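# Open the coffee maker lid fully, then let go

## Task

Swing the coffee maker's lid open as far as it will go, and finish with neither robot hand nor arm in contact with the coffee maker.

## Robot and tools

Robot: two arms, left_arm and right_arm. right_arm has a right hand and left_arm a mirrored left hand. Each hand has index, middle and ring fingers plus a thumb, driven by 16 motors. Base positions in the scene frame: left_arm (+0.032, +0.290, +0.007) m and right_arm (-0.002, -0.277, +0.036) m, both turned only very slightly about z. A camera stand is fixed behind the arms.

Scene frame: origin at table-top height, halfway between the two nominal bases. +z is up, +x points out over the table, +y is toward the left arm. Image left and right do not match these arm names.

Hand point axes (right hand): +z runs along the straight fingers toward the tips. +x runs across the palm, away from the thumb. +y points out from the palm face, which sits at y = -0.062. On the left hand, +x points toward the thumb. Straight fingertips end about 0.12 m out along +z, and bending fingers curl them toward +y. A rigid mast near the wrist, on the palm side, can hit things.

Tool execute_actions(actions, cameras). actions is a list of actions, and each action lasts 0.5 s. An action is a table of up to 15 rows, one per 1/30 s control step. If you give fewer rows, the last row is held for the remaining steps. Each row is one flat list of 48 numbers, every one in [-1, 1], and it covers both arms even if only one moves:
1-6: left_arm dx, dy, dz, rx, ry, rz.
7-22: the left hand's 16 motor numbers.
23-24: left current_limit, speed.
25-30: right_arm dx, dy, dz, rx, ry, rz.
31-46: the right hand's 16 motor numbers.
47-48: right current_limit, speed.

Arm numbers are offsets, not poses. They are measured in the arm's current Hand target axes, starting from the Hand target as it was when the action began. Each row is measured from that same start, not from the row before it. The next action starts from the new target, so sending the same offset again moves the arm further. Scale: 1.0 means 0.6 m for dx, dy, dz and 180 degrees for rx, ry, rz. The three rotation numbers together form one rotation vector. The controller limits the commanded orientation to 40 degrees from the measured one.

The hand often stops short of its target. Waiting does not close that gap, but an all-zero arm offset asks for the target again; if it still falls short, send the remaining distance as an offset. The right elbow sags, so command it a little higher. Tiny moves may not start. To stop pressing against something, set the target back past the hand point.

Hand numbers are absolute goals, not changes, so a 0 is a real goal. You can write them in two ways:
- Per motor, in this order: index_abd, index_mcp, index_pip, index_dip, middle_abd, middle_mcp, middle_pip, middle_dip, ring_abd, ring_mcp, ring_pip, ring_dip, thumb_cmc, thumb_axl, thumb_mcp, thumb_ipl. Each value maps linearly between that hinge's two stops. Straight is about -0.75 for mcp, -0.58 for pip, -0.70 for dip, 0 for abd and -0.71 for thumb_cmc.
- As grasp numbers: a, b, c, d in the first four places and exact zeros in the other twelve. a curls index and middle at their outer joints, b bends all three fingers at the knuckle, c brings the thumb in front of the palm, and d curls the ring finger. All four at 0 gives an open, flat hand. If you need motors at exactly 0 in per-motor form, write 0.001 in one place so it is not read as grasp form.

To leave a hand unchanged, send back its hand_goal, hand_current_limit and hand_speed. current_limit maps -1..+1 to 0..550 mA, with a minimum of 11 mA. speed sets the motor rate to (speed+1)/2 of 8.5 rad/s. Both start at +0.4 and -0.6, and each stays in force until you change it.

cameras: a list of names (cam_head_left, cam_head_right, cam_high, cam_low, cam_left_wrist, cam_right_wrist), ["all"], or []. If left out, you get all cameras for an empty actions list and none otherwise. An empty actions list is a pure look. All images are 504x504.

Tool zoom_image(camera, region): region is [x0, y0, x1, y1] in pixels from the top-left corner, at most 504 by 504. It only works on a camera in the latest images returned.

Tool finished_scene(scene optional, value 1): ends the scene for good. Call it only when the lid is fully open and the robot has moved clear.

Results:
- end_effector_position (m) and end_effector_quat_wxyz are in the scene frame. They can be off by a few cm, more at long reach.
- Hand target is the last commanded pose after clipping; the next offsets count from it.
- Joint velocities may say "within noise".
- Joint torques include gravity, and numbers 3 and 4 wrap at ±28 N m.
- Step readings give positions during the motion.
- Hand readings are hand_goal, hand_measured, hand_current_ma and hand_state. hand_state is one of moving, goal, blocked or overload.
- Motor temperatures and a MOTOR HOT line may appear.

Avoid:
- Hitting the coffee maker or the table hard, or shoving hard.
- Knocking anything off the work area.
- Letting the lid slam shut or drop.
- Any contact between the two arms or hands.
- A motor at 495 mA or more for 5 s: it shuts down for 10 s.
- Motors overheating from long pushes, loads or stretched poses: at 100 °C the arm drops. Watch for MOTOR HOT at 85 °C.
- Stopping an arm, for any reason.

The scene keeps running while you think. Smooth, low-effort, quick motion is better.

Each tool is called as name(argument=value, ...) on one line, values as JSON.

## Session

execute_actions(actions=[])

Scene clock: 0.00 s.
left_arm: end_effector_position=(+0.3494, +0.3192, +0.3307) hand_goal=(+0.000, -0.754, -0.576, -0.696, +0.000, -0.754, -0.576, -0.696, +0.000, -0.754, -0.576, -0.696, -0.714, -0.678, -0.226, -0.168) hand_measured=(+0.000, -0.754, -0.576, -0.696, +0.000, -0.754, -0.576, -0.696, +0.000, -0.754, -0.576, -0.696, -0.714, -0.678, -0.226, -0.168) hand_current_ma=(+0, +0, +0, +0, +0, +0, +0, +0, +0, +0, +0, +0, +0, +0, +0, +0) hand_state=(goal, goal, goal, goal, goal, goal, goal, goal, goal, goal, goal, goal, goal, goal, goal, goal) hand_current_limit=0.40 hand_speed=-0.60 end_effector_quat_wxyz=(+0.557, +0.640, +0.157, +0.505) | right_arm: end_effector_position=(+0.0937, -0.5887, +0.2309) hand_goal=(+0.000, -0.754, -0.576, -0.696, +0.000, -0.754, -0.576, -0.696, +0.000, -0.754, -0.576, -0.696, -0.714, -0.678, -0.226, -0.168) hand_measured=(+0.000, -0.754, -0.576, -0.696, +0.000, -0.754, -0.576, -0.696, +0.000, -0.754, -0.576, -0.696, -0.714, -0.678, -0.226, -0.168) hand_current_ma=(+0, +0, +0, +0, +0, +0, +0, +0, +0, +0, +0, +0, +0, +0, +0, +0) hand_state=(goal, goal, goal, goal, goal, goal, goal, goal, goal, goal, goal, goal, goal, goal, goal, goal) hand_current_limit=0.40 hand_speed=-0.60 end_effector_quat_wxyz=(-0.045, +0.987, +0.072, +0.138)
Joint positions: left_arm=[0.588 1.229 0.238 1.343 1.183 0.167] | right_arm=[-1.347 0.999 0.896 -1.515 -0.287 0.084]
Joint velocities: within noise
Joint torques (N m): no reading
Motor temperatures (°C): left_arm=[25 31 29 30 27 28] | right_arm=[35 31 25 28 25 25]
Heat: left arm: hottest shoulder 31 °C; right arm: hottest waist 35 °C.
Hand target: left_arm +0.3515, +0.3207, +0.3362; +0.555, +0.639, +0.150, +0.511 | right_arm +0.0956, -0.5965, +0.2446; -0.030, +0.987, +0.074, +0.140

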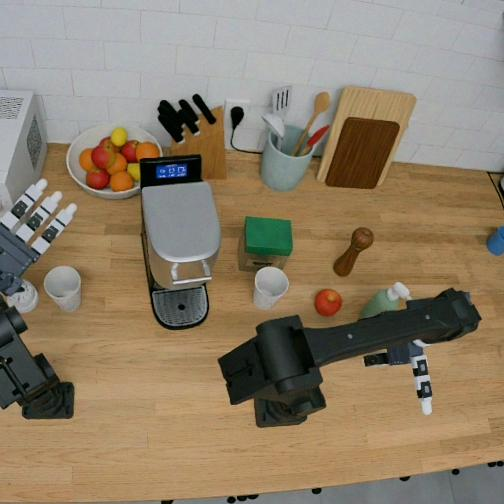

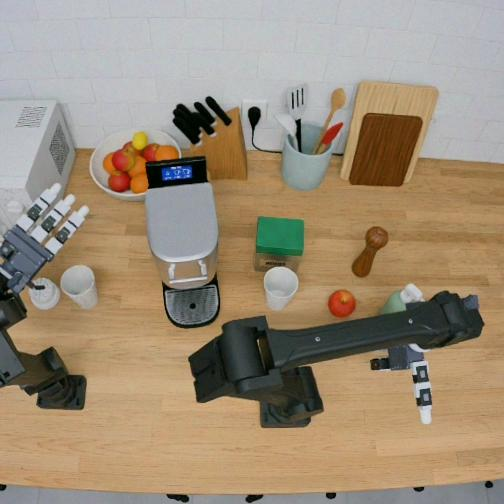

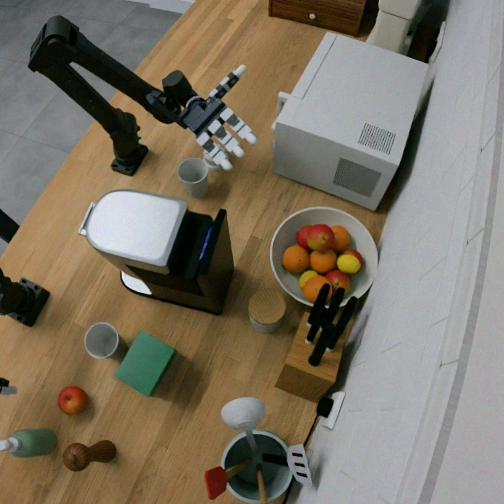

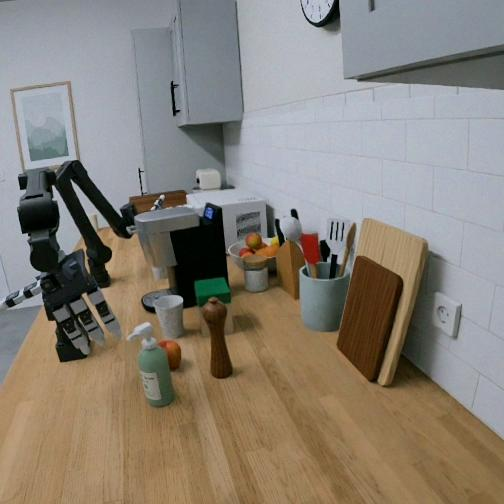

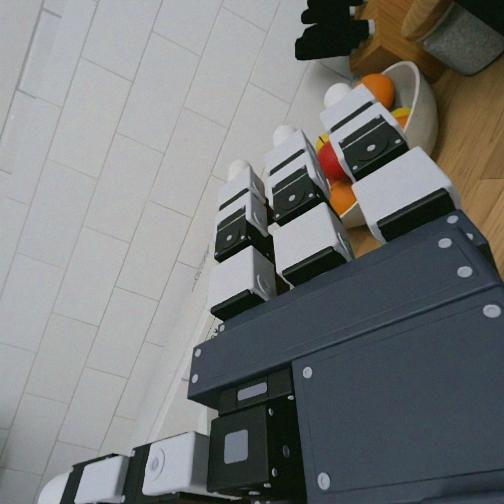

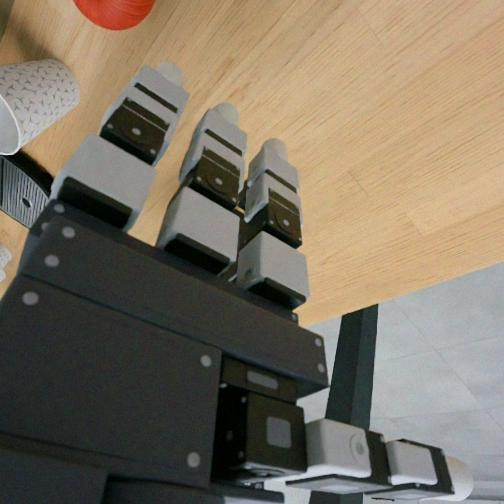

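zoom_image(camera="cam_head_left", region=[110, 130, 250, 340])

zoom_image(camera="cam_head_right", region=[110, 130, 250, 340])

zoom_image(camera="cam_high", region=[60, 170, 260, 340])

zoom_image(camera="cam_low", region=[120, 180, 260, 340])

Scaled by 2.400.

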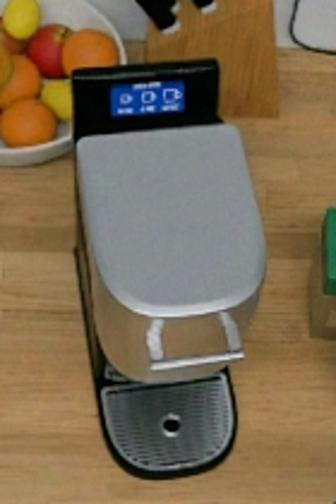

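Scaled by 2.400.

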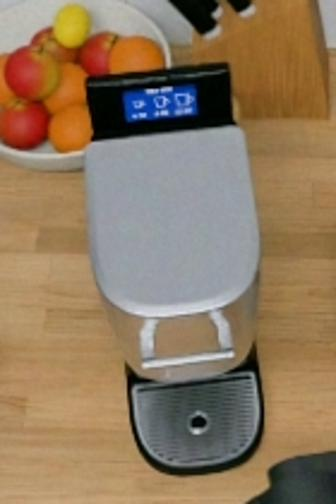

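Scaled by 2.520.

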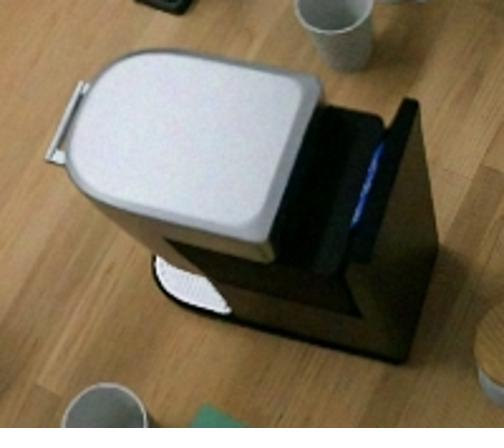

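Scaled by 3.150.

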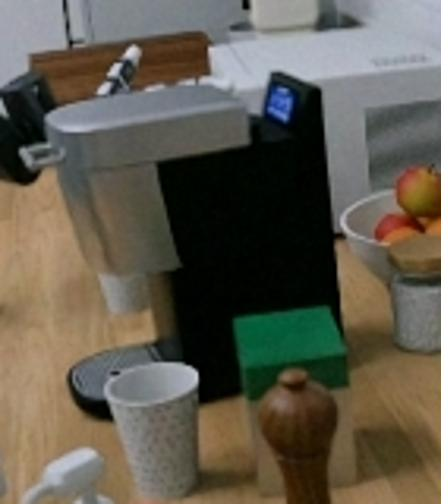

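execute_actions(actions=[[[-0.0609,0.0562,-0.0344,-0.0074,-0.0695,-0.043,0,0,0,0,0,0,0,0,0,0,0,0,0,0,0,0,0.4,-0.6,0,0,0,0,0,0,0,0,0,0,0,0,0,0,0,0,0,0,0,0,0,0,0.4,-0.6]],[[-0.0738,0.0476,-0.0184,-0.0074,-0.0695,-0.043,0,0,0,0,0,0,0,0,0,0,0,0,0,0,0,0,0.4,-0.6,0,0,0,0,0,0,0,0,0,0,0,0,0,0,0,0,0,0,0,0,0,0,0.4,-0.6]],[[-0.0816,0.0373,-0.0003,-0.0074,-0.0695,-0.043,0,0,0,0,0,0,0,0,0,0,0,0,0,0,0,0,0.4,-0.6,0,0,0,0,0,0,0,0,0,0,0,0,0,0,0,0,0,0,0,0,0,0,0.4,-0.6]],[[-0.0839,0.0258,0.0185,-0.0074,-0.0695,-0.043,0,0,0,0,0,0,0,0,0,0,0,0,0,0,0,0,0.4,-0.6,0,0,0,0,0,0,0,0,0,0,0,0,0,0,0,0,0,0,0,0,0,0,0.4,-0.6]]], cameras=["cam_head_left","cam_head_right","cam_high","cam_low"])

Scene clock: 176.77 s.
left_arm: end_effector_position=(+0.2161, +0.2253, +0.3620) hand_goal=(+0.000, -0.750, -0.580, -0.700, +0.000, -0.750, -0.580, -0.700, +0.000, -0.750, -0.580, -0.700, -0.710, -0.680, -0.230, -0.170) hand_measured=(+0.000, -0.762, -0.580, -0.698, +0.000, -0.760, -0.580, -0.698, +0.000, -0.760, -0.580, -0.698, -0.720, -0.678, -0.228, -0.168) hand_current_ma=(+0, -4, +0, +0, +0, -4, +0, +0, +0, -4, +0, +0, -3, +0, +0, +0) hand_state=(goal, goal, goal, goal, goal, goal, goal, goal, goal, goal, goal, goal, goal, goal, goal, goal) hand_current_limit=0.40 hand_speed=-0.60 end_effector_quat_wxyz=(+0.605, +0.689, +0.151, +0.370) | right_arm: end_effector_position=(+0.0937, -0.5887, +0.2309) hand_goal=(+0.000, -0.750, -0.580, -0.700, +0.000, -0.750, -0.580, -0.700, +0.000, -0.750, -0.580, -0.700, -0.710, -0.680, -0.230, -0.170) hand_measured=(+0.000, -0.750, -0.576, -0.698, +0.000, -0.750, -0.576, -0.698, +0.000, -0.750, -0.576, -0.698, -0.712, -0.678, -0.224, -0.168) hand_current_ma=(+0, +0, +0, +0, +0, +0, +0, +0, +0, +0, +0, +0, +0, +0, +2, +0) hand_state=(goal, goal, goal, goal, goal, goal, goal, goal, goal, goal, goal, goal, goal, goal, goal, goal) hand_current_limit=0.40 hand_speed=-0.60 end_effector_quat_wxyz=(-0.045, +0.987, +0.072, +0.138)
Joint positions: left_arm=[0.737 0.334 0.033 1.255 1.563 -0.622] | right_arm=[-1.347 0.999 0.896 -1.515 -0.287 0.084]
Joint torques (N m): left_arm=[0.85 4.01 8.66 0.59 -0.8 0.08] | right_arm=[0.85 -4.66 10.76 0.1 -0.35 0.12]
Motor temperatures (°C): left_arm=[25 30 35 28 27 28] | right_arm=[34 29 45 26 24 25]
Heat: left arm: hottest elbow 35 °C; right arm: hottest elbow 45 °C.
Hand target: left_arm +0.2168, +0.2251, +0.3628; +0.605, +0.690, +0.148, +0.368 (last step not sent: back at the drive's target) | right_arm +0.0956, -0.5965, +0.2446; -0.030, +0.987, +0.074, +0.140
Off the commanded pose: left_arm 0.053 m, 15 deg | right_arm 0.016 m, 2 deg.
Step readings (end_effector_position of left_arm | right_arm):
0: (+0.3494, +0.3192, +0.3307) | (+0.0937, -0.5887, +0.2309)
1: (+0.3489, +0.3184, +0.3305) | (+0.0937, -0.5887, +0.2309)
2: (+0.3459, +0.3139, +0.3297) | (+0.0937, -0.5887, +0.2309)
4: (+0.3357, +0.3034, +0.3303) | (+0.0937, -0.5887, +0.2309)
8: (+0.3125, +0.2855, +0.3391) | (+0.0937, -0.5887, +0.2309)
15: (+0.3062, +0.2876, +0.3456) | (+0.0937, -0.5887, +0.2309)
16: (+0.3062, +0.2879, +0.3453) | (+0.0937, -0.5887, +0.2309)
17: (+0.3040, +0.2859, +0.3443) | (+0.0937, -0.5887, +0.2309)
19: (+0.2939, +0.2776, +0.3433) | (+0.0937, -0.5887, +0.2309)
23: (+0.2686, +0.2582, +0.3471) | (+0.0937, -0.5887, +0.2309)
30: (+0.2605, +0.2583, +0.3553) | (+0.0937, -0.5887, +0.2309)
31: (+0.2608, +0.2589, +0.3553) | (+0.0937, -0.5887, +0.2309)
32: (+0.2592, +0.2578, +0.3557) | (+0.0937, -0.5887, +0.2309)
34: (+0.2515, +0.2511, +0.3558) | (+0.0937, -0.5887, +0.2309)
38: (+0.2259, +0.2295, +0.3589) | (+0.0937, -0.5887, +0.2309)
43: (+0.2165, +0.2259, +0.3635) | (+0.0937, -0.5887, +0.2309) HELD (not all sent) left_arm
45: (+0.2156, +0.2254, +0.3638) | (+0.0937, -0.5887, +0.2309) HELD (not all sent) left_arm
46: (+0.2157, +0.2254, +0.3638) | (+0.0937, -0.5887, +0.2309) HELD (not all sent) left_arm
47: (+0.2159, +0.2255, +0.3635) | (+0.0937, -0.5887, +0.2309) HELD (not all sent) left_arm
49: (+0.2162, +0.2255, +0.3629) | (+0.0937, -0.5887, +0.2309) HELD (not all sent) left_arm
53: (+0.2167, +0.2259, +0.3622) | (+0.0937, -0.5887, +0.2309) HELD (not all sent) left_arm
60: (+0.2163, +0.2255, +0.3621) | (+0.0937, -0.5887, +0.2309) HELD (not all sent) left_arm
HELD (not all sent) left_arm: steps 43 to 60.
pose unreachable (left arm): on one or more control steps of this call, first in action 2 (counted from 0), this arm could not follow its commanded pose, so it was not sent that pose on those steps. It may still have moved: this result reports where it is.
cause: moving toward the commanded pose would bring two parts of the arm too close to each other (joints 2 (shoulder) and 3 (elbow) lie between them).
Images, in order (width x height): cam_head_left 504x504, cam_head_right 504x504, cam_high 504x504, cam_low 504x504.

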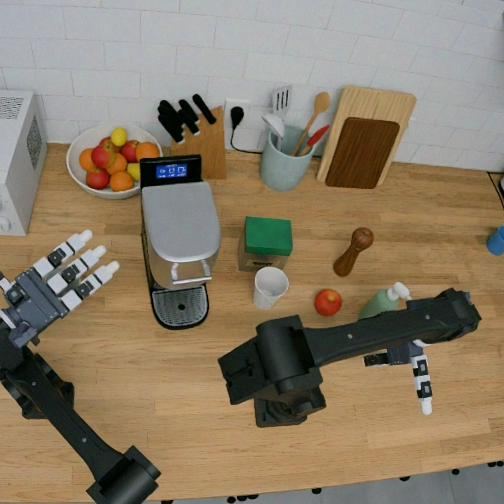

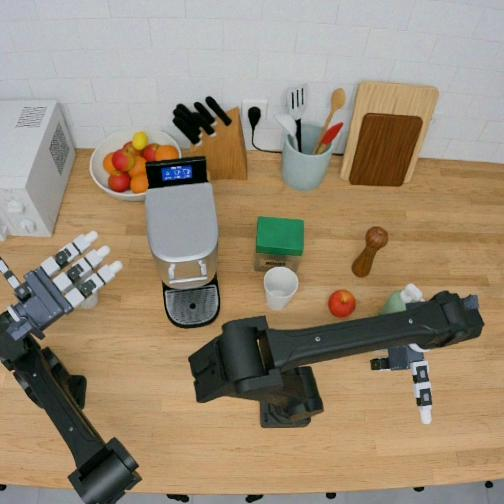

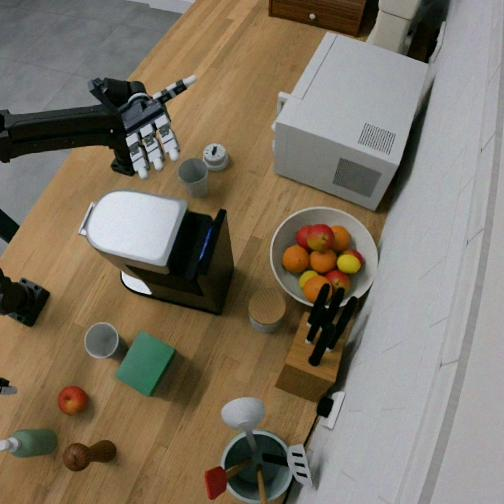

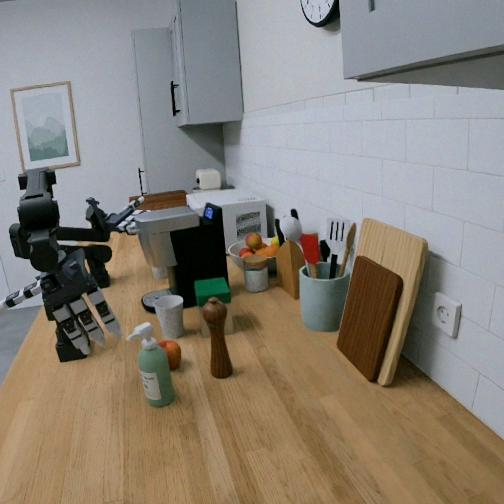

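execute_actions(actions=[[[-0.001,0.0066,0.0315,-0.0081,-0.0511,-0.0533,0,0,0,0,0,0,0,0,0,0,0,0,0,0,0,0,0.4,-0.6,0,0,0,0,0,0,0,0,0,0,0,0,0,0,0,0,0,0,0,0,0,0,0.4,-0.6]],[[-0.001,0.0066,0.0315,-0.0081,-0.0511,-0.0533,0,0,0,0,0,0,0,0,0,0,0,0,0,0,0,0,0.4,-0.6,0,0,0,0,0,0,0,0,0,0,0,0,0,0,0,0,0,0,0,0,0,0,0.4,-0.6]]])

Scene clock: 223.93 s.
left_arm: end_effector_position=(+0.2342, +0.1956, +0.3465) hand_goal=(+0.000, -0.750, -0.580, -0.700, +0.000, -0.750, -0.580, -0.700, +0.000, -0.750, -0.580, -0.700, -0.710, -0.680, -0.230, -0.170) hand_measured=(+0.000, -0.762, -0.580, -0.698, +0.000, -0.760, -0.580, -0.698, +0.000, -0.760, -0.580, -0.698, -0.720, -0.678, -0.230, -0.168) hand_current_ma=(+0, -4, +0, +0, +0, -4, +0, +0, +0, -4, +0, +0, -3, +0, +0, +0) hand_state=(goal, goal, goal, goal, goal, goal, goal, goal, goal, goal, goal, goal, goal, goal, goal, goal) hand_current_limit=0.40 hand_speed=-0.60 end_effector_quat_wxyz=(+0.691, +0.686, +0.173, +0.148) | right_arm: end_effector_position=(+0.0937, -0.5887, +0.2309) hand_goal=(+0.000, -0.750, -0.580, -0.700, +0.000, -0.750, -0.580, -0.700, +0.000, -0.750, -0.580, -0.700, -0.710, -0.680, -0.230, -0.170) hand_measured=(+0.000, -0.750, -0.576, -0.698, +0.000, -0.750, -0.576, -0.698, +0.000, -0.750, -0.576, -0.698, -0.712, -0.678, -0.224, -0.168) hand_current_ma=(+0, +0, +0, +0, +0, +0, +0, +0, +0, +0, +0, +0, +0, +0, +2, +0) hand_state=(goal, goal, goal, goal, goal, goal, goal, goal, goal, goal, goal, goal, goal, goal, goal, goal) hand_current_limit=0.40 hand_speed=-0.60 end_effector_quat_wxyz=(-0.045, +0.987, +0.072, +0.138)
Joint positions: left_arm=[0.438 0.422 0.041 1.122 1.574 -0.777] | right_arm=[-1.347 0.999 0.896 -1.515 -0.287 0.084]
Joint torques (N m): left_arm=[0.15 3.37 12.46 0.57 -0.8 -0.01] | right_arm=[0.85 -4.66 10.77 0.09 -0.35 0.12]
Heat: left arm: hottest elbow 37 °C; right arm: hottest elbow 46 °C.
Hand target: left_arm +0.2381, +0.1938, +0.3699; +0.691, +0.690, +0.153, +0.152 | right_arm +0.0956, -0.5965, +0.2446; -0.030, +0.987, +0.074, +0.140
Off the commanded pose: left_arm 0.024 m, 2 deg | right_arm 0.016 m, 2 deg.
Step readings (end_effector_position of left_arm | right_arm):
0: (+0.2161, +0.2252, +0.3620) | (+0.0937, -0.5887, +0.2309)
1: (+0.2161, +0.2252, +0.3620) | (+0.0937, -0.5887, +0.2309)
2: (+0.2163, +0.2244, +0.3617) | (+0.0937, -0.5887, +0.2309)
4: (+0.2172, +0.2216, +0.3609) | (+0.0937, -0.5887, +0.2309)
8: (+0.2185, +0.2125, +0.3580) | (+0.0937, -0.5887, +0.2309)
15: (+0.2247, +0.2122, +0.3538) | (+0.0937, -0.5887, +0.2309)
16: (+0.2250, +0.2124, +0.3536) | (+0.0937, -0.5887, +0.2309)
17: (+0.2260, +0.2121, +0.3531) | (+0.0937, -0.5887, +0.2309)
19: (+0.2273, +0.2086, +0.3518) | (+0.0937, -0.5887, +0.2309)
23: (+0.2277, +0.1986, +0.3491) | (+0.0937, -0.5887, +0.2309)
30: (+0.2332, +0.1960, +0.3455) | (+0.0937, -0.5887, +0.2309)

execute_actions(actions=[[[-0.0418,0,0.0173,0,-0.0333,0,0,0,0,0,0,0,0,0,0,0,0,0,0,0,0,0,0.4,-0.6,0,0,0,0,0,0,0,0,0,0,0,0,0,0,0,0,0,0,0,0,0,0,0.4,-0.6]],[[-0.0397,0,0.0217,0,-0.0333,0,0,0,0,0,0,0,0,0,0,0,0,0,0,0,0,0,0.4,-0.6,0,0,0,0,0,0,0,0,0,0,0,0,0,0,0,0,0,0,0,0,0,0,0.4,-0.6]],[[-0.0372,0,0.0257,0,-0.0333,0,0,0,0,0,0,0,0,0,0,0,0,0,0,0,0,0,0.4,-0.6,0,0,0,0,0,0,0,0,0,0,0,0,0,0,0,0,0,0,0,0,0,0,0.4,-0.6]]], cameras=["cam_head_left","cam_head_right","cam_high","cam_low"])

Scene clock: 235.80 s.
left_arm: end_effector_position=(+0.1832, +0.1355, +0.3540) hand_goal=(+0.000, -0.750, -0.580, -0.700, +0.000, -0.750, -0.580, -0.700, +0.000, -0.750, -0.580, -0.700, -0.710, -0.680, -0.230, -0.170) hand_measured=(+0.000, -0.762, -0.580, -0.698, +0.000, -0.760, -0.580, -0.698, +0.000, -0.760, -0.580, -0.698, -0.720, -0.678, -0.230, -0.168) hand_current_ma=(+0, -4, +0, +0, +0, -4, +0, +0, +0, -4, +0, +0, -3, +0, +0, +0) hand_state=(goal, goal, goal, goal, goal, goal, goal, goal, goal, goal, goal, goal, goal, goal, goal, goal) hand_current_limit=0.40 hand_speed=-0.60 end_effector_quat_wxyz=(+0.705, +0.705, +0.061, +0.038) | right_arm: end_effector_position=(+0.0937, -0.5887, +0.2309) hand_goal=(+0.000, -0.750, -0.580, -0.700, +0.000, -0.750, -0.580, -0.700, +0.000, -0.750, -0.580, -0.700, -0.710, -0.680, -0.230, -0.170) hand_measured=(+0.000, -0.750, -0.576, -0.698, +0.000, -0.750, -0.576, -0.698, +0.000, -0.750, -0.576, -0.698, -0.712, -0.678, -0.224, -0.168) hand_current_ma=(+0, +0, +0, +0, +0, +0, +0, +0, +0, +0, +0, +0, +0, +0, +2, +0) hand_state=(goal, goal, goal, goal, goal, goal, goal, goal, goal, goal, goal, goal, goal, goal, goal, goal) hand_current_limit=0.40 hand_speed=-0.60 end_effector_quat_wxyz=(-0.045, +0.987, +0.072, +0.138)
Joint positions: left_arm=[0.119 0.336 0.041 1.122 1.574 -0.859] | right_arm=[-1.347 0.999 0.896 -1.515 -0.287 0.084]
Joint torques (N m): left_arm=[0.21 3.96 11.25 0.69 -1 0.08] | right_arm=[0.85 -4.72 10.77 0.09 -0.35 0.12]
Motor temperatures (°C): left_arm=[25 30 41 28 28 27] | right_arm=[33 29 47 26 23 25]
Heat: left arm: hottest elbow 41 °C; right arm: hottest elbow 47 °C.
Hand target: left_arm +0.1831, +0.1337, +0.3700; +0.706, +0.706, +0.043, +0.042 | right_arm +0.0956, -0.5965, +0.2446; -0.030, +0.987, +0.074, +0.140
Off the commanded pose: left_arm 0.016 m, 2 deg | right_arm 0.016 m, 2 deg.
Step readings (end_effector_position of left_arm | right_arm):
0: (+0.2342, +0.1956, +0.3465) | (+0.0937, -0.5887, +0.2309)
1: (+0.2342, +0.1955, +0.3465) | (+0.0937, -0.5887, +0.2309)
2: (+0.2341, +0.1950, +0.3464) | (+0.0937, -0.5887, +0.2309)
4: (+0.2314, +0.1908, +0.3472) | (+0.0937, -0.5887, +0.2309)
8: (+0.2224, +0.1804, +0.3503) | (+0.0937, -0.5887, +0.2309)
15: (+0.2197, +0.1760, +0.3504) | (+0.0937, -0.5887, +0.2309)
16: (+0.2195, +0.1758, +0.3504) | (+0.0937, -0.5887, +0.2309)
17: (+0.2191, +0.1750, +0.3504) | (+0.0937, -0.5887, +0.2309)
19: (+0.2156, +0.1706, +0.3511) | (+0.0937, -0.5887, +0.2309)
23: (+0.2052, +0.1605, +0.3537) | (+0.0937, -0.5887, +0.2309)
30: (+0.2012, +0.1554, +0.3538) | (+0.0937, -0.5887, +0.2309)
31: (+0.2010, +0.1551, +0.3538) | (+0.0937, -0.5887, +0.2309)
32: (+0.2005, +0.1543, +0.3537) | (+0.0937, -0.5887, +0.2309)
34: (+0.1970, +0.1500, +0.3538) | (+0.0937, -0.5887, +0.2309)
38: (+0.1875, +0.1406, +0.3544) | (+0.0937, -0.5887, +0.2309)
45: (+0.1825, +0.1355, +0.3544) | (+0.0937, -0.5887, +0.2309)
Images, in order (width x height): cam_head_left 504x504, cam_head_right 504x504, cam_high 504x504, cam_low 504x504.

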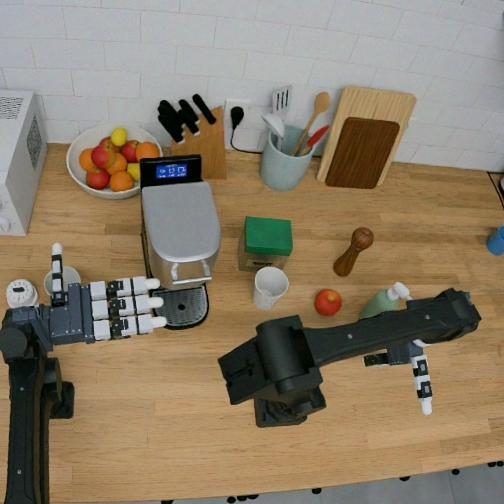

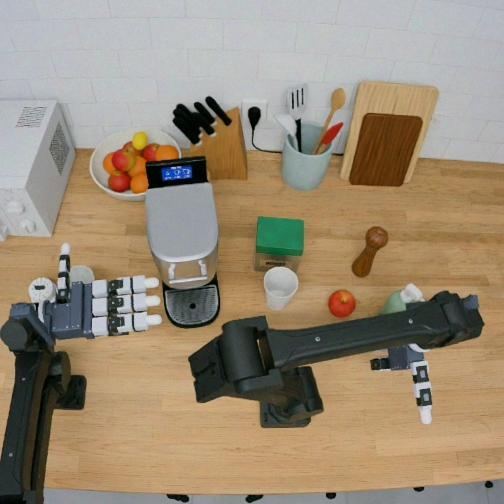

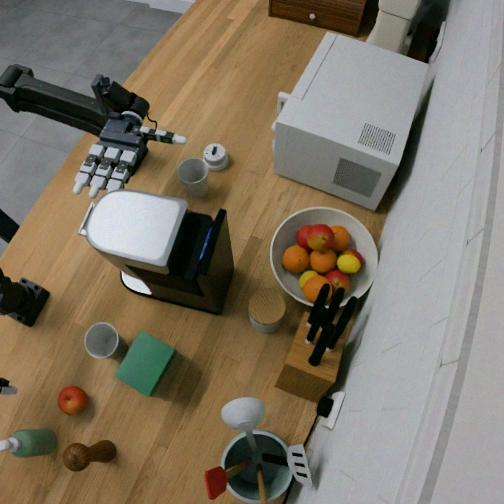

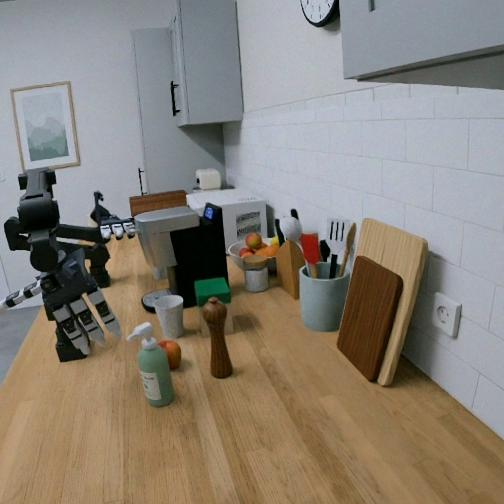

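zoom_image(camera="cam_head_left", region=[80, 220, 230, 350])

zoom_image(camera="cam_low", region=[90, 180, 210, 290])

zoom_image(camera="cam_high", region=[60, 110, 200, 260])

Scaled by 3.360.

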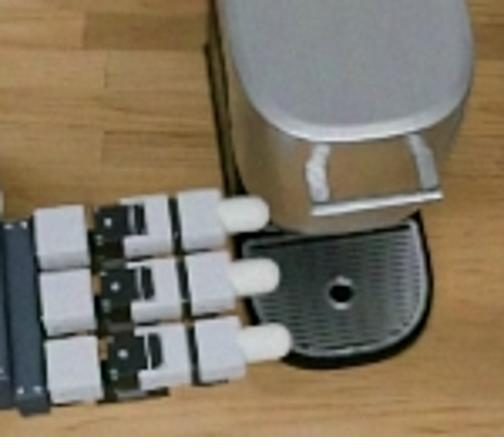

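Scaled by 4.200.

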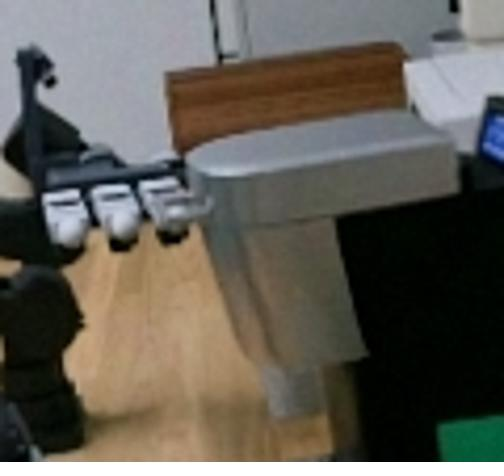

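Scaled by 3.360.

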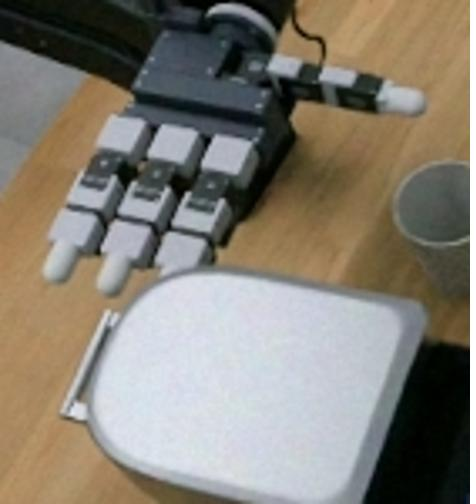

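zoom_image(camera="cam_low", region=[110, 205, 160, 255])

zoom_image(camera="cam_head_right", region=[130, 240, 230, 340])

zoom_image(camera="cam_high", region=[70, 170, 130, 250])

Scaled by 10.080.

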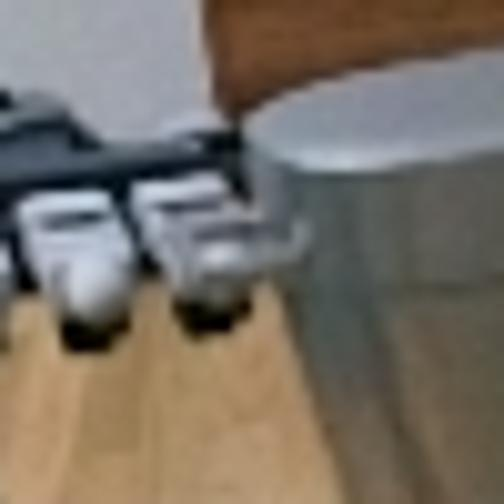

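Scaled by 5.040.

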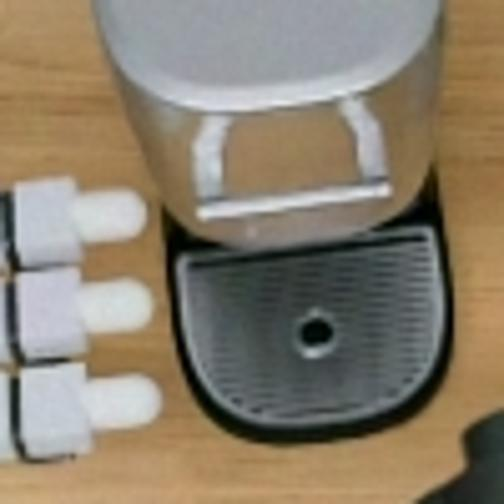

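Scaled by 6.300.

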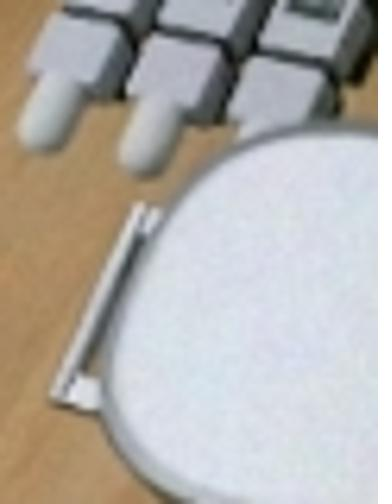

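execute_actions(actions=[[[-0.0077,-0.0029,0.0371,0,-0.003,0,0,0,0,0,0,0,0,0,0,0,0,0,0,0,0,0,0.4,-0.6,0,0,0,0,0,0,0,0,0,0,0,0,0,0,0,0,0,0,0,0,0,0,0.4,-0.6]],[[-0.0077,-0.0029,0.0371,0,-0.003,0,0,0,0,0,0,0,0,0,0,0,0,0,0,0,0,0,0.4,-0.6,0,0,0,0,0,0,0,0,0,0,0,0,0,0,0,0,0,0,0,0,0,0,0.4,-0.6]],[[-0.0077,-0.0029,0.0371,0,-0.003,0,0,0,0,0,0,0,0,0,0,0,0,0,0,0,0,0,0.4,-0.6,0,0,0,0,0,0,0,0,0,0,0,0,0,0,0,0,0,0,0,0,0,0,0.4,-0.6]],[[-0.0077,-0.0029,0.0371,0,-0.003,0,0,0,0,0,0,0,0,0,0,0,0,0,0,0,0,0,0.4,-0.6,0,0,0,0,0,0,0,0,0,0,0,0,0,0,0,0,0,0,0,0,0,0,0.4,-0.6]]], cameras=["cam_head_left","cam_head_right","cam_high","cam_low"])

zoom_image(camera="cam_head_left", region=[100, 230, 230, 340])

zoom_image(camera="cam_high", region=[60, 150, 160, 250])

zoom_image(camera="cam_low", region=[100, 195, 170, 265])

Scene clock: 323.57 s.
left_arm: end_effector_position=(+0.1782, +0.0471, +0.3224) hand_goal=(+0.000, -0.750, -0.580, -0.700, +0.000, -0.750, -0.580, -0.700, +0.000, -0.750, -0.580, -0.700, -0.710, -0.680, -0.230, -0.170) hand_measured=(+0.000, -0.762, -0.580, -0.698, +0.000, -0.760, -0.580, -0.698, +0.000, -0.760, -0.580, -0.698, -0.720, -0.678, -0.230, -0.168) hand_current_ma=(+0, -4, +0, +0, +0, -4, +0, +0, +0, -4, +0, +0, -3, +0, +0, +0) hand_state=(goal, goal, goal, goal, goal, goal, goal, goal, goal, goal, goal, goal, goal, goal, goal, goal) hand_current_limit=0.40 hand_speed=-0.60 end_effector_quat_wxyz=(+0.700, +0.712, +0.051, +0.007) | right_arm: end_effector_position=(+0.0937, -0.5887, +0.2309) hand_goal=(+0.000, -0.750, -0.580, -0.700, +0.000, -0.750, -0.580, -0.700, +0.000, -0.750, -0.580, -0.700, -0.710, -0.680, -0.230, -0.170) hand_measured=(+0.000, -0.750, -0.576, -0.698, +0.000, -0.750, -0.576, -0.698, +0.000, -0.750, -0.576, -0.698, -0.712, -0.678, -0.224, -0.168) hand_current_ma=(+0, +0, +0, +0, +0, +0, +0, +0, +0, +0, +0, +0, +0, +0, +2, +0) hand_state=(goal, goal, goal, goal, goal, goal, goal, goal, goal, goal, goal, goal, goal, goal, goal, goal) hand_current_limit=0.40 hand_speed=-0.60 end_effector_quat_wxyz=(-0.045, +0.987, +0.072, +0.138)
Joint positions: left_arm=[-0.615 0.265 0.112 0.123 0.898 -0.038] | right_arm=[-1.347 0.999 0.896 -1.515 -0.287 0.084]
Joint torques (N m): left_arm=[0.09 0.44 14.72 1.7 -0.02 0.11] | right_arm=[0.85 -4.66 10.77 0.09 -0.35 0.12]
Motor temperatures (°C): left_arm=[25 30 48 27 29 27] | right_arm=[33 28 48 25 23 24]
Heat: left arm: hottest elbow 48 °C; right arm: hottest elbow 48 °C.
Hand target: left_arm +0.1741, +0.0433, +0.3632; +0.707, +0.706, +0.030, +0.029 | right_arm +0.0956, -0.5965, +0.2446; -0.030, +0.987, +0.074, +0.140
Off the commanded pose: left_arm 0.041 m, 4 deg | right_arm 0.016 m, 2 deg.
Step readings (end_effector_position of left_arm | right_arm):
0: (+0.1831, +0.1354, +0.3540) | (+0.0937, -0.5887, +0.2309)
1: (+0.1831, +0.1353, +0.3540) | (+0.0937, -0.5887, +0.2309)
2: (+0.1828, +0.1348, +0.3540) | (+0.0937, -0.5887, +0.2309)
4: (+0.1813, +0.1313, +0.3529) | (+0.0937, -0.5887, +0.2309)
8: (+0.1793, +0.1228, +0.3489) | (+0.0937, -0.5887, +0.2309)
15: (+0.1810, +0.1183, +0.3473) | (+0.0937, -0.5887, +0.2309)
16: (+0.1808, +0.1180, +0.3475) | (+0.0937, -0.5887, +0.2309)
17: (+0.1806, +0.1171, +0.3477) | (+0.0937, -0.5887, +0.2309)
19: (+0.1791, +0.1126, +0.3465) | (+0.0937, -0.5887, +0.2309)
23: (+0.1779, +0.1020, +0.3421) | (+0.0937, -0.5887, +0.2309)
30: (+0.1821, +0.0956, +0.3412) | (+0.0937, -0.5887, +0.2309)
31: (+0.1832, +0.0951, +0.3406) | (+0.0937, -0.5887, +0.2309)
32: (+0.1843, +0.0940, +0.3405) | (+0.0937, -0.5887, +0.2309)
34: (+0.1830, +0.0894, +0.3404) | (+0.0937, -0.5887, +0.2309)
38: (+0.1797, +0.0779, +0.3376) | (+0.0937, -0.5887, +0.2309)
45: (+0.1838, +0.0714, +0.3316) | (+0.0937, -0.5887, +0.2309)
46: (+0.1834, +0.0712, +0.3314) | (+0.0937, -0.5887, +0.2309)
47: (+0.1834, +0.0707, +0.3316) | (+0.0937, -0.5887, +0.2309)
49: (+0.1826, +0.0662, +0.3310) | (+0.0937, -0.5887, +0.2309)
53: (+0.1810, +0.0540, +0.3265) | (+0.0937, -0.5887, +0.2309)
60: (+0.1795, +0.0491, +0.3239) | (+0.0937, -0.5887, +0.2309)
Images, in order (width x height): cam_head_left 504x504, cam_head_right 504x504, cam_high 504x504, cam_low 504x504.

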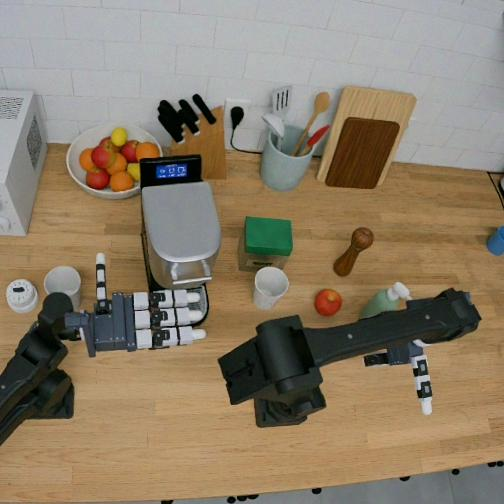

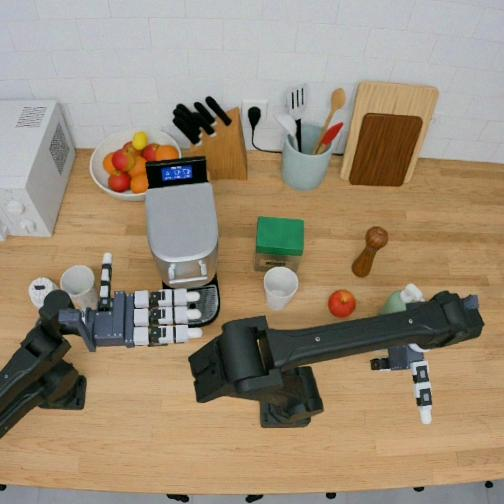

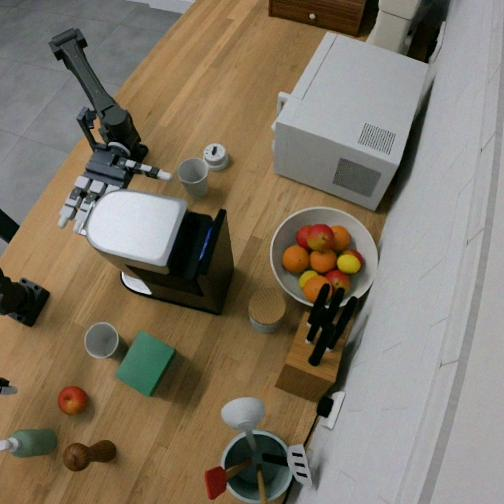

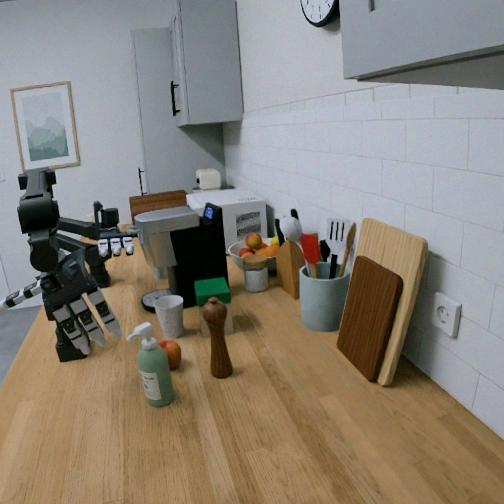

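Scaled by 3.877.

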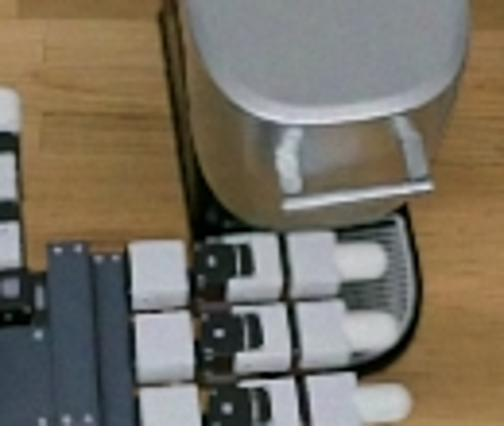

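Scaled by 5.040.

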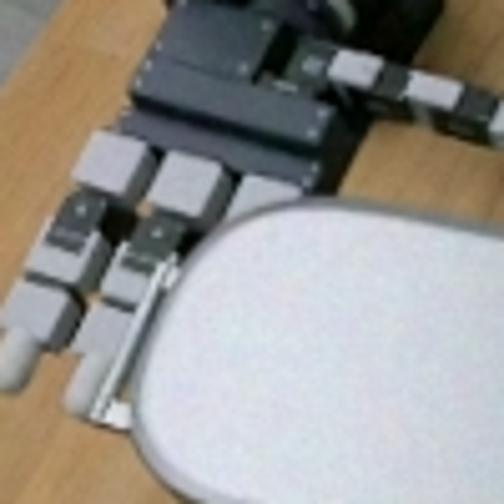

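Scaled by 7.200.

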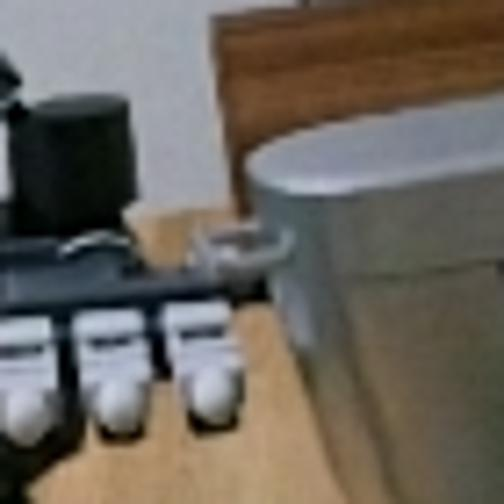

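execute_actions(actions=[[[0,0.04,0,0,0.008,0,0,0,0,0,0,0,0,0,0,0,0,0,0,0,0,0,0.4,-0.6,0,0,0,0,0,0,0,0,0,0,0,0,0,0,0,0,0,0,0,0,0,0,0.4,-0.6]],[[0,0.04,0,0,0.008,0,0,0,0,0,0,0,0,0,0,0,0,0,0,0,0,0,0.4,-0.6,0,0,0,0,0,0,0,0,0,0,0,0,0,0,0,0,0,0,0,0,0,0,0.4,-0.6]]], cameras=["cam_head_left","cam_high","cam_low"])

zoom_image(camera="cam_low", region=[100, 195, 170, 265])

zoom_image(camera="cam_head_left", region=[100, 230, 230, 340])

Scene clock: 362.83 s.
left_arm: end_effector_position=(+0.1798, +0.0457, +0.3744) hand_goal=(+0.000, -0.750, -0.580, -0.700, +0.000, -0.750, -0.580, -0.700, +0.000, -0.750, -0.580, -0.700, -0.710, -0.680, -0.230, -0.170) hand_measured=(+0.000, -0.762, -0.580, -0.698, +0.000, -0.760, -0.580, -0.698, +0.000, -0.760, -0.580, -0.698, -0.720, -0.678, -0.230, -0.168) hand_current_ma=(+0, -4, +0, +0, +0, -4, +0, +0, +0, -4, +0, +0, -3, +0, +0, +0) hand_state=(goal, goal, goal, goal, goal, goal, goal, goal, goal, goal, goal, goal, goal, goal, goal, goal) hand_current_limit=0.40 hand_speed=-0.60 end_effector_quat_wxyz=(+0.694, +0.716, +0.068, +0.034) | right_arm: end_effector_position=(+0.0937, -0.5887, +0.2309) hand_goal=(+0.000, -0.750, -0.580, -0.700, +0.000, -0.750, -0.580, -0.700, +0.000, -0.750, -0.580, -0.700, -0.710, -0.680, -0.230, -0.170) hand_measured=(+0.000, -0.750, -0.576, -0.698, +0.000, -0.750, -0.576, -0.698, +0.000, -0.750, -0.576, -0.698, -0.712, -0.678, -0.224, -0.168) hand_current_ma=(+0, +0, +0, +0, +0, +0, +0, +0, +0, +0, +0, +0, +0, +0, +2, +0) hand_state=(goal, goal, goal, goal, goal, goal, goal, goal, goal, goal, goal, goal, goal, goal, goal, goal) hand_current_limit=0.40 hand_speed=-0.60 end_effector_quat_wxyz=(-0.045, +0.987, +0.072, +0.138)
Joint positions: left_arm=[-0.672 0.209 0.254 -0.093 0.777 -0.012] | right_arm=[-1.347 0.999 0.896 -1.515 -0.287 0.084]
Joint torques (N m): left_arm=[0.15 2.32 14.82 1.87 0 0.1] | right_arm=[0.85 -4.72 10.77 0.09 -0.35 0.12]
Motor temperatures (°C): left_arm=[25 29 56 27 28 27] | right_arm=[33 28 49 25 23 24]
Heat: left arm: hottest elbow 56 °C; right arm: hottest elbow 49 °C.
Hand target: left_arm +0.1743, +0.0433, +0.4112; +0.706, +0.705, +0.048, +0.046 | right_arm +0.0956, -0.5965, +0.2446; -0.030, +0.987, +0.074, +0.140
Off the commanded pose: left_arm 0.037 m, 3 deg | right_arm 0.016 m, 2 deg.
Step readings (end_effector_position of left_arm | right_arm):
0: (+0.1781, +0.0471, +0.3224) | (+0.0937, -0.5887, +0.2309)
1: (+0.1786, +0.0471, +0.3224) | (+0.0937, -0.5887, +0.2309)
2: (+0.1797, +0.0470, +0.3225) | (+0.0937, -0.5887, +0.2309)
4: (+0.1817, +0.0471, +0.3247) | (+0.0937, -0.5887, +0.2309)
8: (+0.1789, +0.0484, +0.3407) | (+0.0937, -0.5887, +0.2309)
15: (+0.1780, +0.0481, +0.3534) | (+0.0937, -0.5887, +0.2309)
16: (+0.1783, +0.0479, +0.3532) | (+0.0937, -0.5887, +0.2309)
17: (+0.1793, +0.0476, +0.3527) | (+0.0937, -0.5887, +0.2309)
19: (+0.1815, +0.0468, +0.3531) | (+0.0937, -0.5887, +0.2309)
23: (+0.1819, +0.0460, +0.3629) | (+0.0937, -0.5887, +0.2309)
30: (+0.1802, +0.0460, +0.3744) | (+0.0937, -0.5887, +0.2309)
Images, in order (width x height): cam_head_left 504x504, cam_high 504x504, cam_low 504x504.

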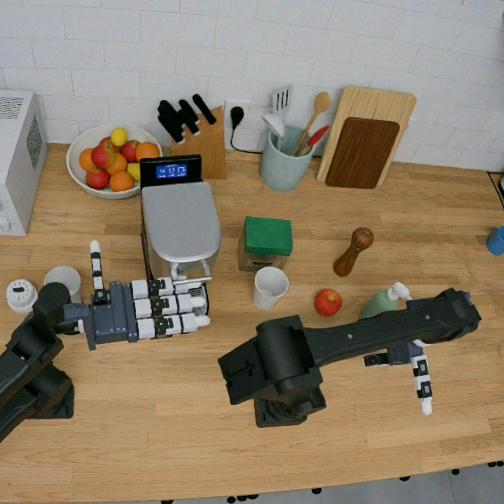

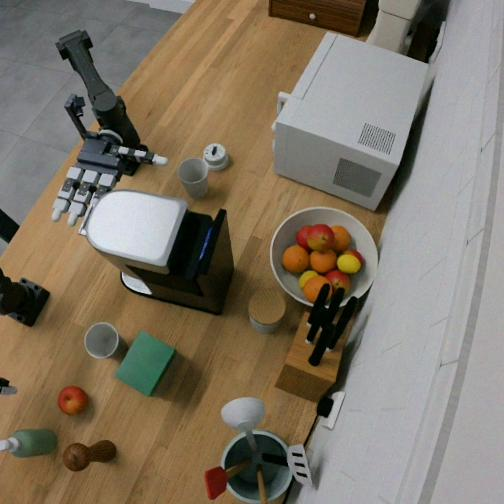

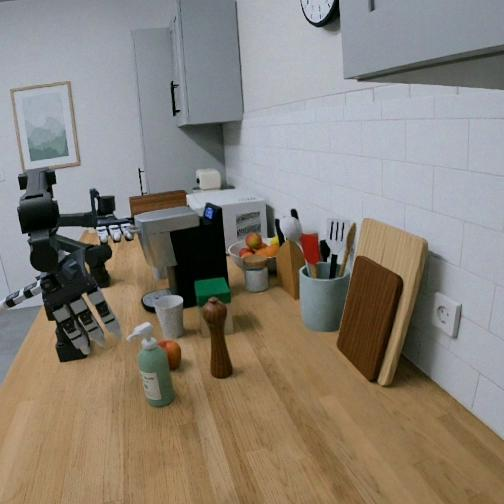

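Scaled by 7.200.

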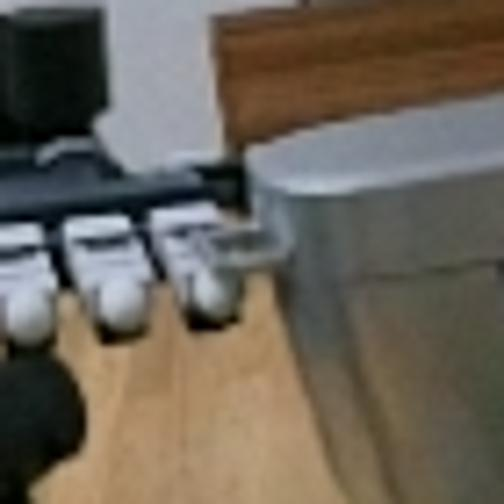

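Scaled by 3.877.

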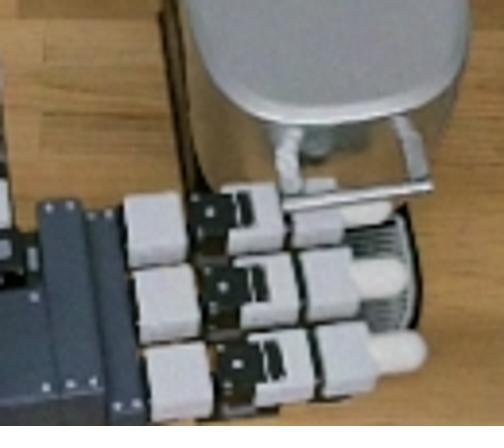

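execute_actions(actions=[[[0.004,0.035,0,0,0,0,0,0,0,0,0,0,0,0,0,0,0,0,0,0,0,0,0.75,-0.6,0,0,0,0,0,0,0,0,0,0,0,0,0,0,0,0,0,0,0,0,0,0,0.4,-0.6]],[[0.004,0.04,0,0,0,0,0,0,0,0,0,0,0,0,0,0,0,0,0,0,0,0,0.75,-0.6,0,0,0,0,0,0,0,0,0,0,0,0,0,0,0,0,0,0,0,0,0,0,0.4,-0.6]]], cameras=["cam_head_left","cam_high","cam_low"])

zoom_image(camera="cam_low", region=[90, 175, 210, 295])

zoom_image(camera="cam_head_left", region=[100, 170, 250, 320])

Scene clock: 383.43 s.
left_arm: end_effector_position=(+0.1812, +0.0437, +0.4151) hand_goal=(+0.000, -0.750, -0.580, -0.700, +0.000, -0.750, -0.580, -0.700, +0.000, -0.750, -0.580, -0.700, -0.710, -0.680, -0.230, -0.170) hand_measured=(-0.010, -0.772, -0.584, -0.698, +0.000, -0.760, -0.580, -0.698, +0.000, -0.760, -0.580, -0.698, -0.720, -0.678, -0.230, -0.168) hand_current_ma=(-2, -16, -1, +0, +0, -4, +0, +0, +0, -4, +0, +0, -3, +0, +0, +0) hand_state=(goal, blocked, goal, goal, goal, goal, goal, goal, goal, goal, goal, goal, goal, goal, goal, goal) hand_current_limit=0.75 hand_speed=-0.60 end_effector_quat_wxyz=(+0.693, +0.717, +0.066, +0.029) | right_arm: end_effector_position=(+0.0937, -0.5887, +0.2309) hand_goal=(+0.000, -0.750, -0.580, -0.700, +0.000, -0.750, -0.580, -0.700, +0.000, -0.750, -0.580, -0.700, -0.710, -0.680, -0.230, -0.170) hand_measured=(+0.000, -0.750, -0.576, -0.698, +0.000, -0.750, -0.576, -0.698, +0.000, -0.750, -0.576, -0.698, -0.712, -0.678, -0.224, -0.168) hand_current_ma=(+0, +0, +0, +0, +0, +0, +0, +0, +0, +0, +0, +0, +0, +0, +2, +0) hand_state=(goal, goal, goal, goal, goal, goal, goal, goal, goal, goal, goal, goal, goal, goal, goal, goal) hand_current_limit=0.40 hand_speed=-0.60 end_effector_quat_wxyz=(-0.045, +0.987, +0.072, +0.138)
Joint positions: left_arm=[-0.667 0.244 0.367 -0.178 0.792 -0.011] | right_arm=[-1.347 0.999 0.896 -1.515 -0.287 0.084]
Joint torques (N m): left_arm=[1.79 3.08 15.35 2.1 0.38 0.11] | right_arm=[0.85 -4.72 10.77 0.1 -0.36 0.12]
Motor temperatures (°C): left_arm=[25 29 60 27 28 27] | right_arm=[33 28 49 25 23 24]
Heat: left arm: hottest elbow 60 °C; right arm: hottest elbow 49 °C.
Hand target: left_arm +0.1791, +0.0440, +0.4561; +0.706, +0.705, +0.048, +0.046 | right_arm +0.0956, -0.5965, +0.2446; -0.030, +0.987, +0.074, +0.140
Off the commanded pose: left_arm 0.041 m, 4 deg | right_arm 0.016 m, 2 deg.
Step readings (end_effector_position of left_arm | right_arm):
0: (+0.1798, +0.0457, +0.3744) | (+0.0937, -0.5887, +0.2309)
1: (+0.1798, +0.0456, +0.3743) | (+0.0937, -0.5887, +0.2309)
2: (+0.1799, +0.0456, +0.3748) | (+0.0937, -0.5887, +0.2309)
4: (+0.1796, +0.0452, +0.3769) | (+0.0937, -0.5887, +0.2309)
8: (+0.1793, +0.0448, +0.3844) | (+0.0937, -0.5887, +0.2309)
15: (+0.1799, +0.0442, +0.3890) | (+0.0937, -0.5887, +0.2309)
16: (+0.1799, +0.0443, +0.3894) | (+0.0937, -0.5887, +0.2309)
17: (+0.1799, +0.0441, +0.3898) | (+0.0937, -0.5887, +0.2309)
19: (+0.1803, +0.0436, +0.3924) | (+0.0937, -0.5887, +0.2309)
23: (+0.1805, +0.0440, +0.4048) | (+0.0937, -0.5887, +0.2309)
30: (+0.1810, +0.0439, +0.4151) | (+0.0937, -0.5887, +0.2309)
Images, in order (width x height): cam_head_left 504x504, cam_high 504x504, cam_low 504x504.

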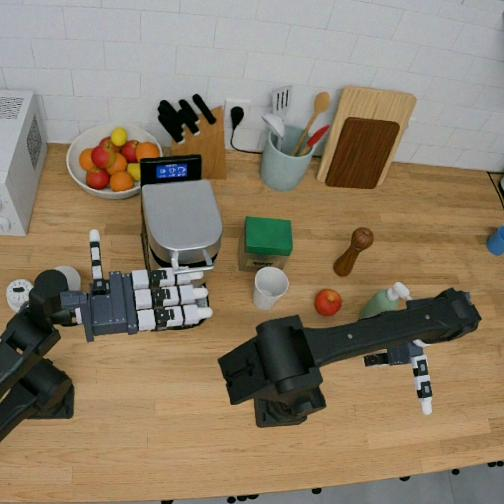

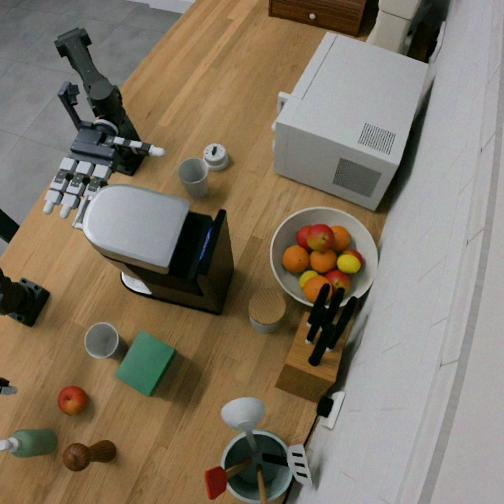

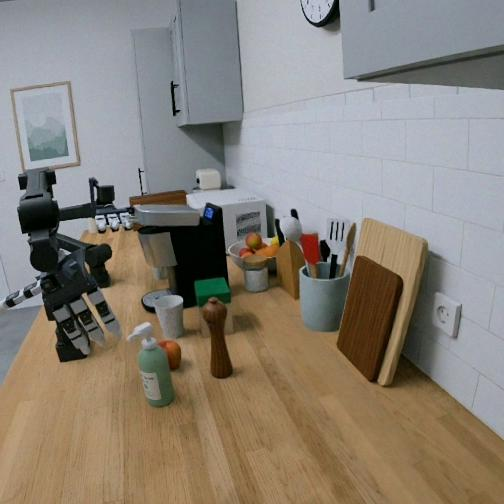

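Scaled by 4.200.

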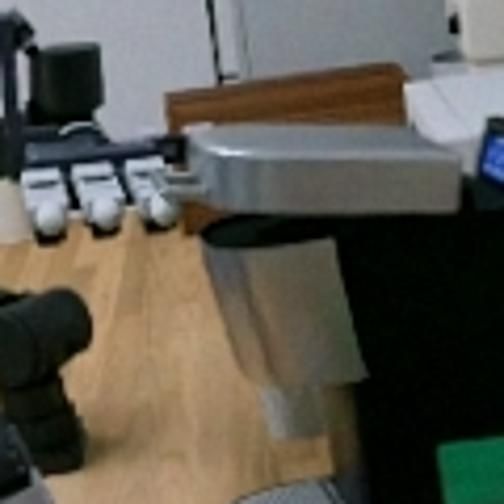

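Scaled by 3.360.

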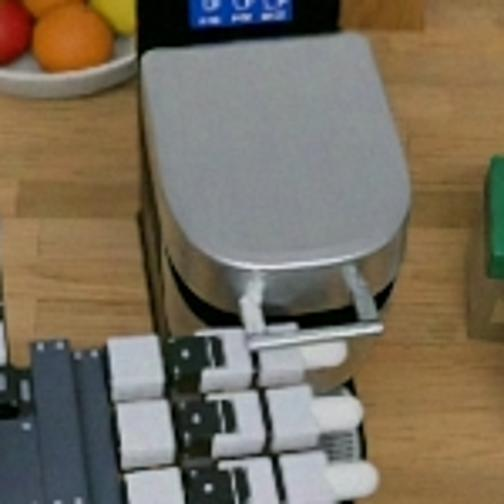

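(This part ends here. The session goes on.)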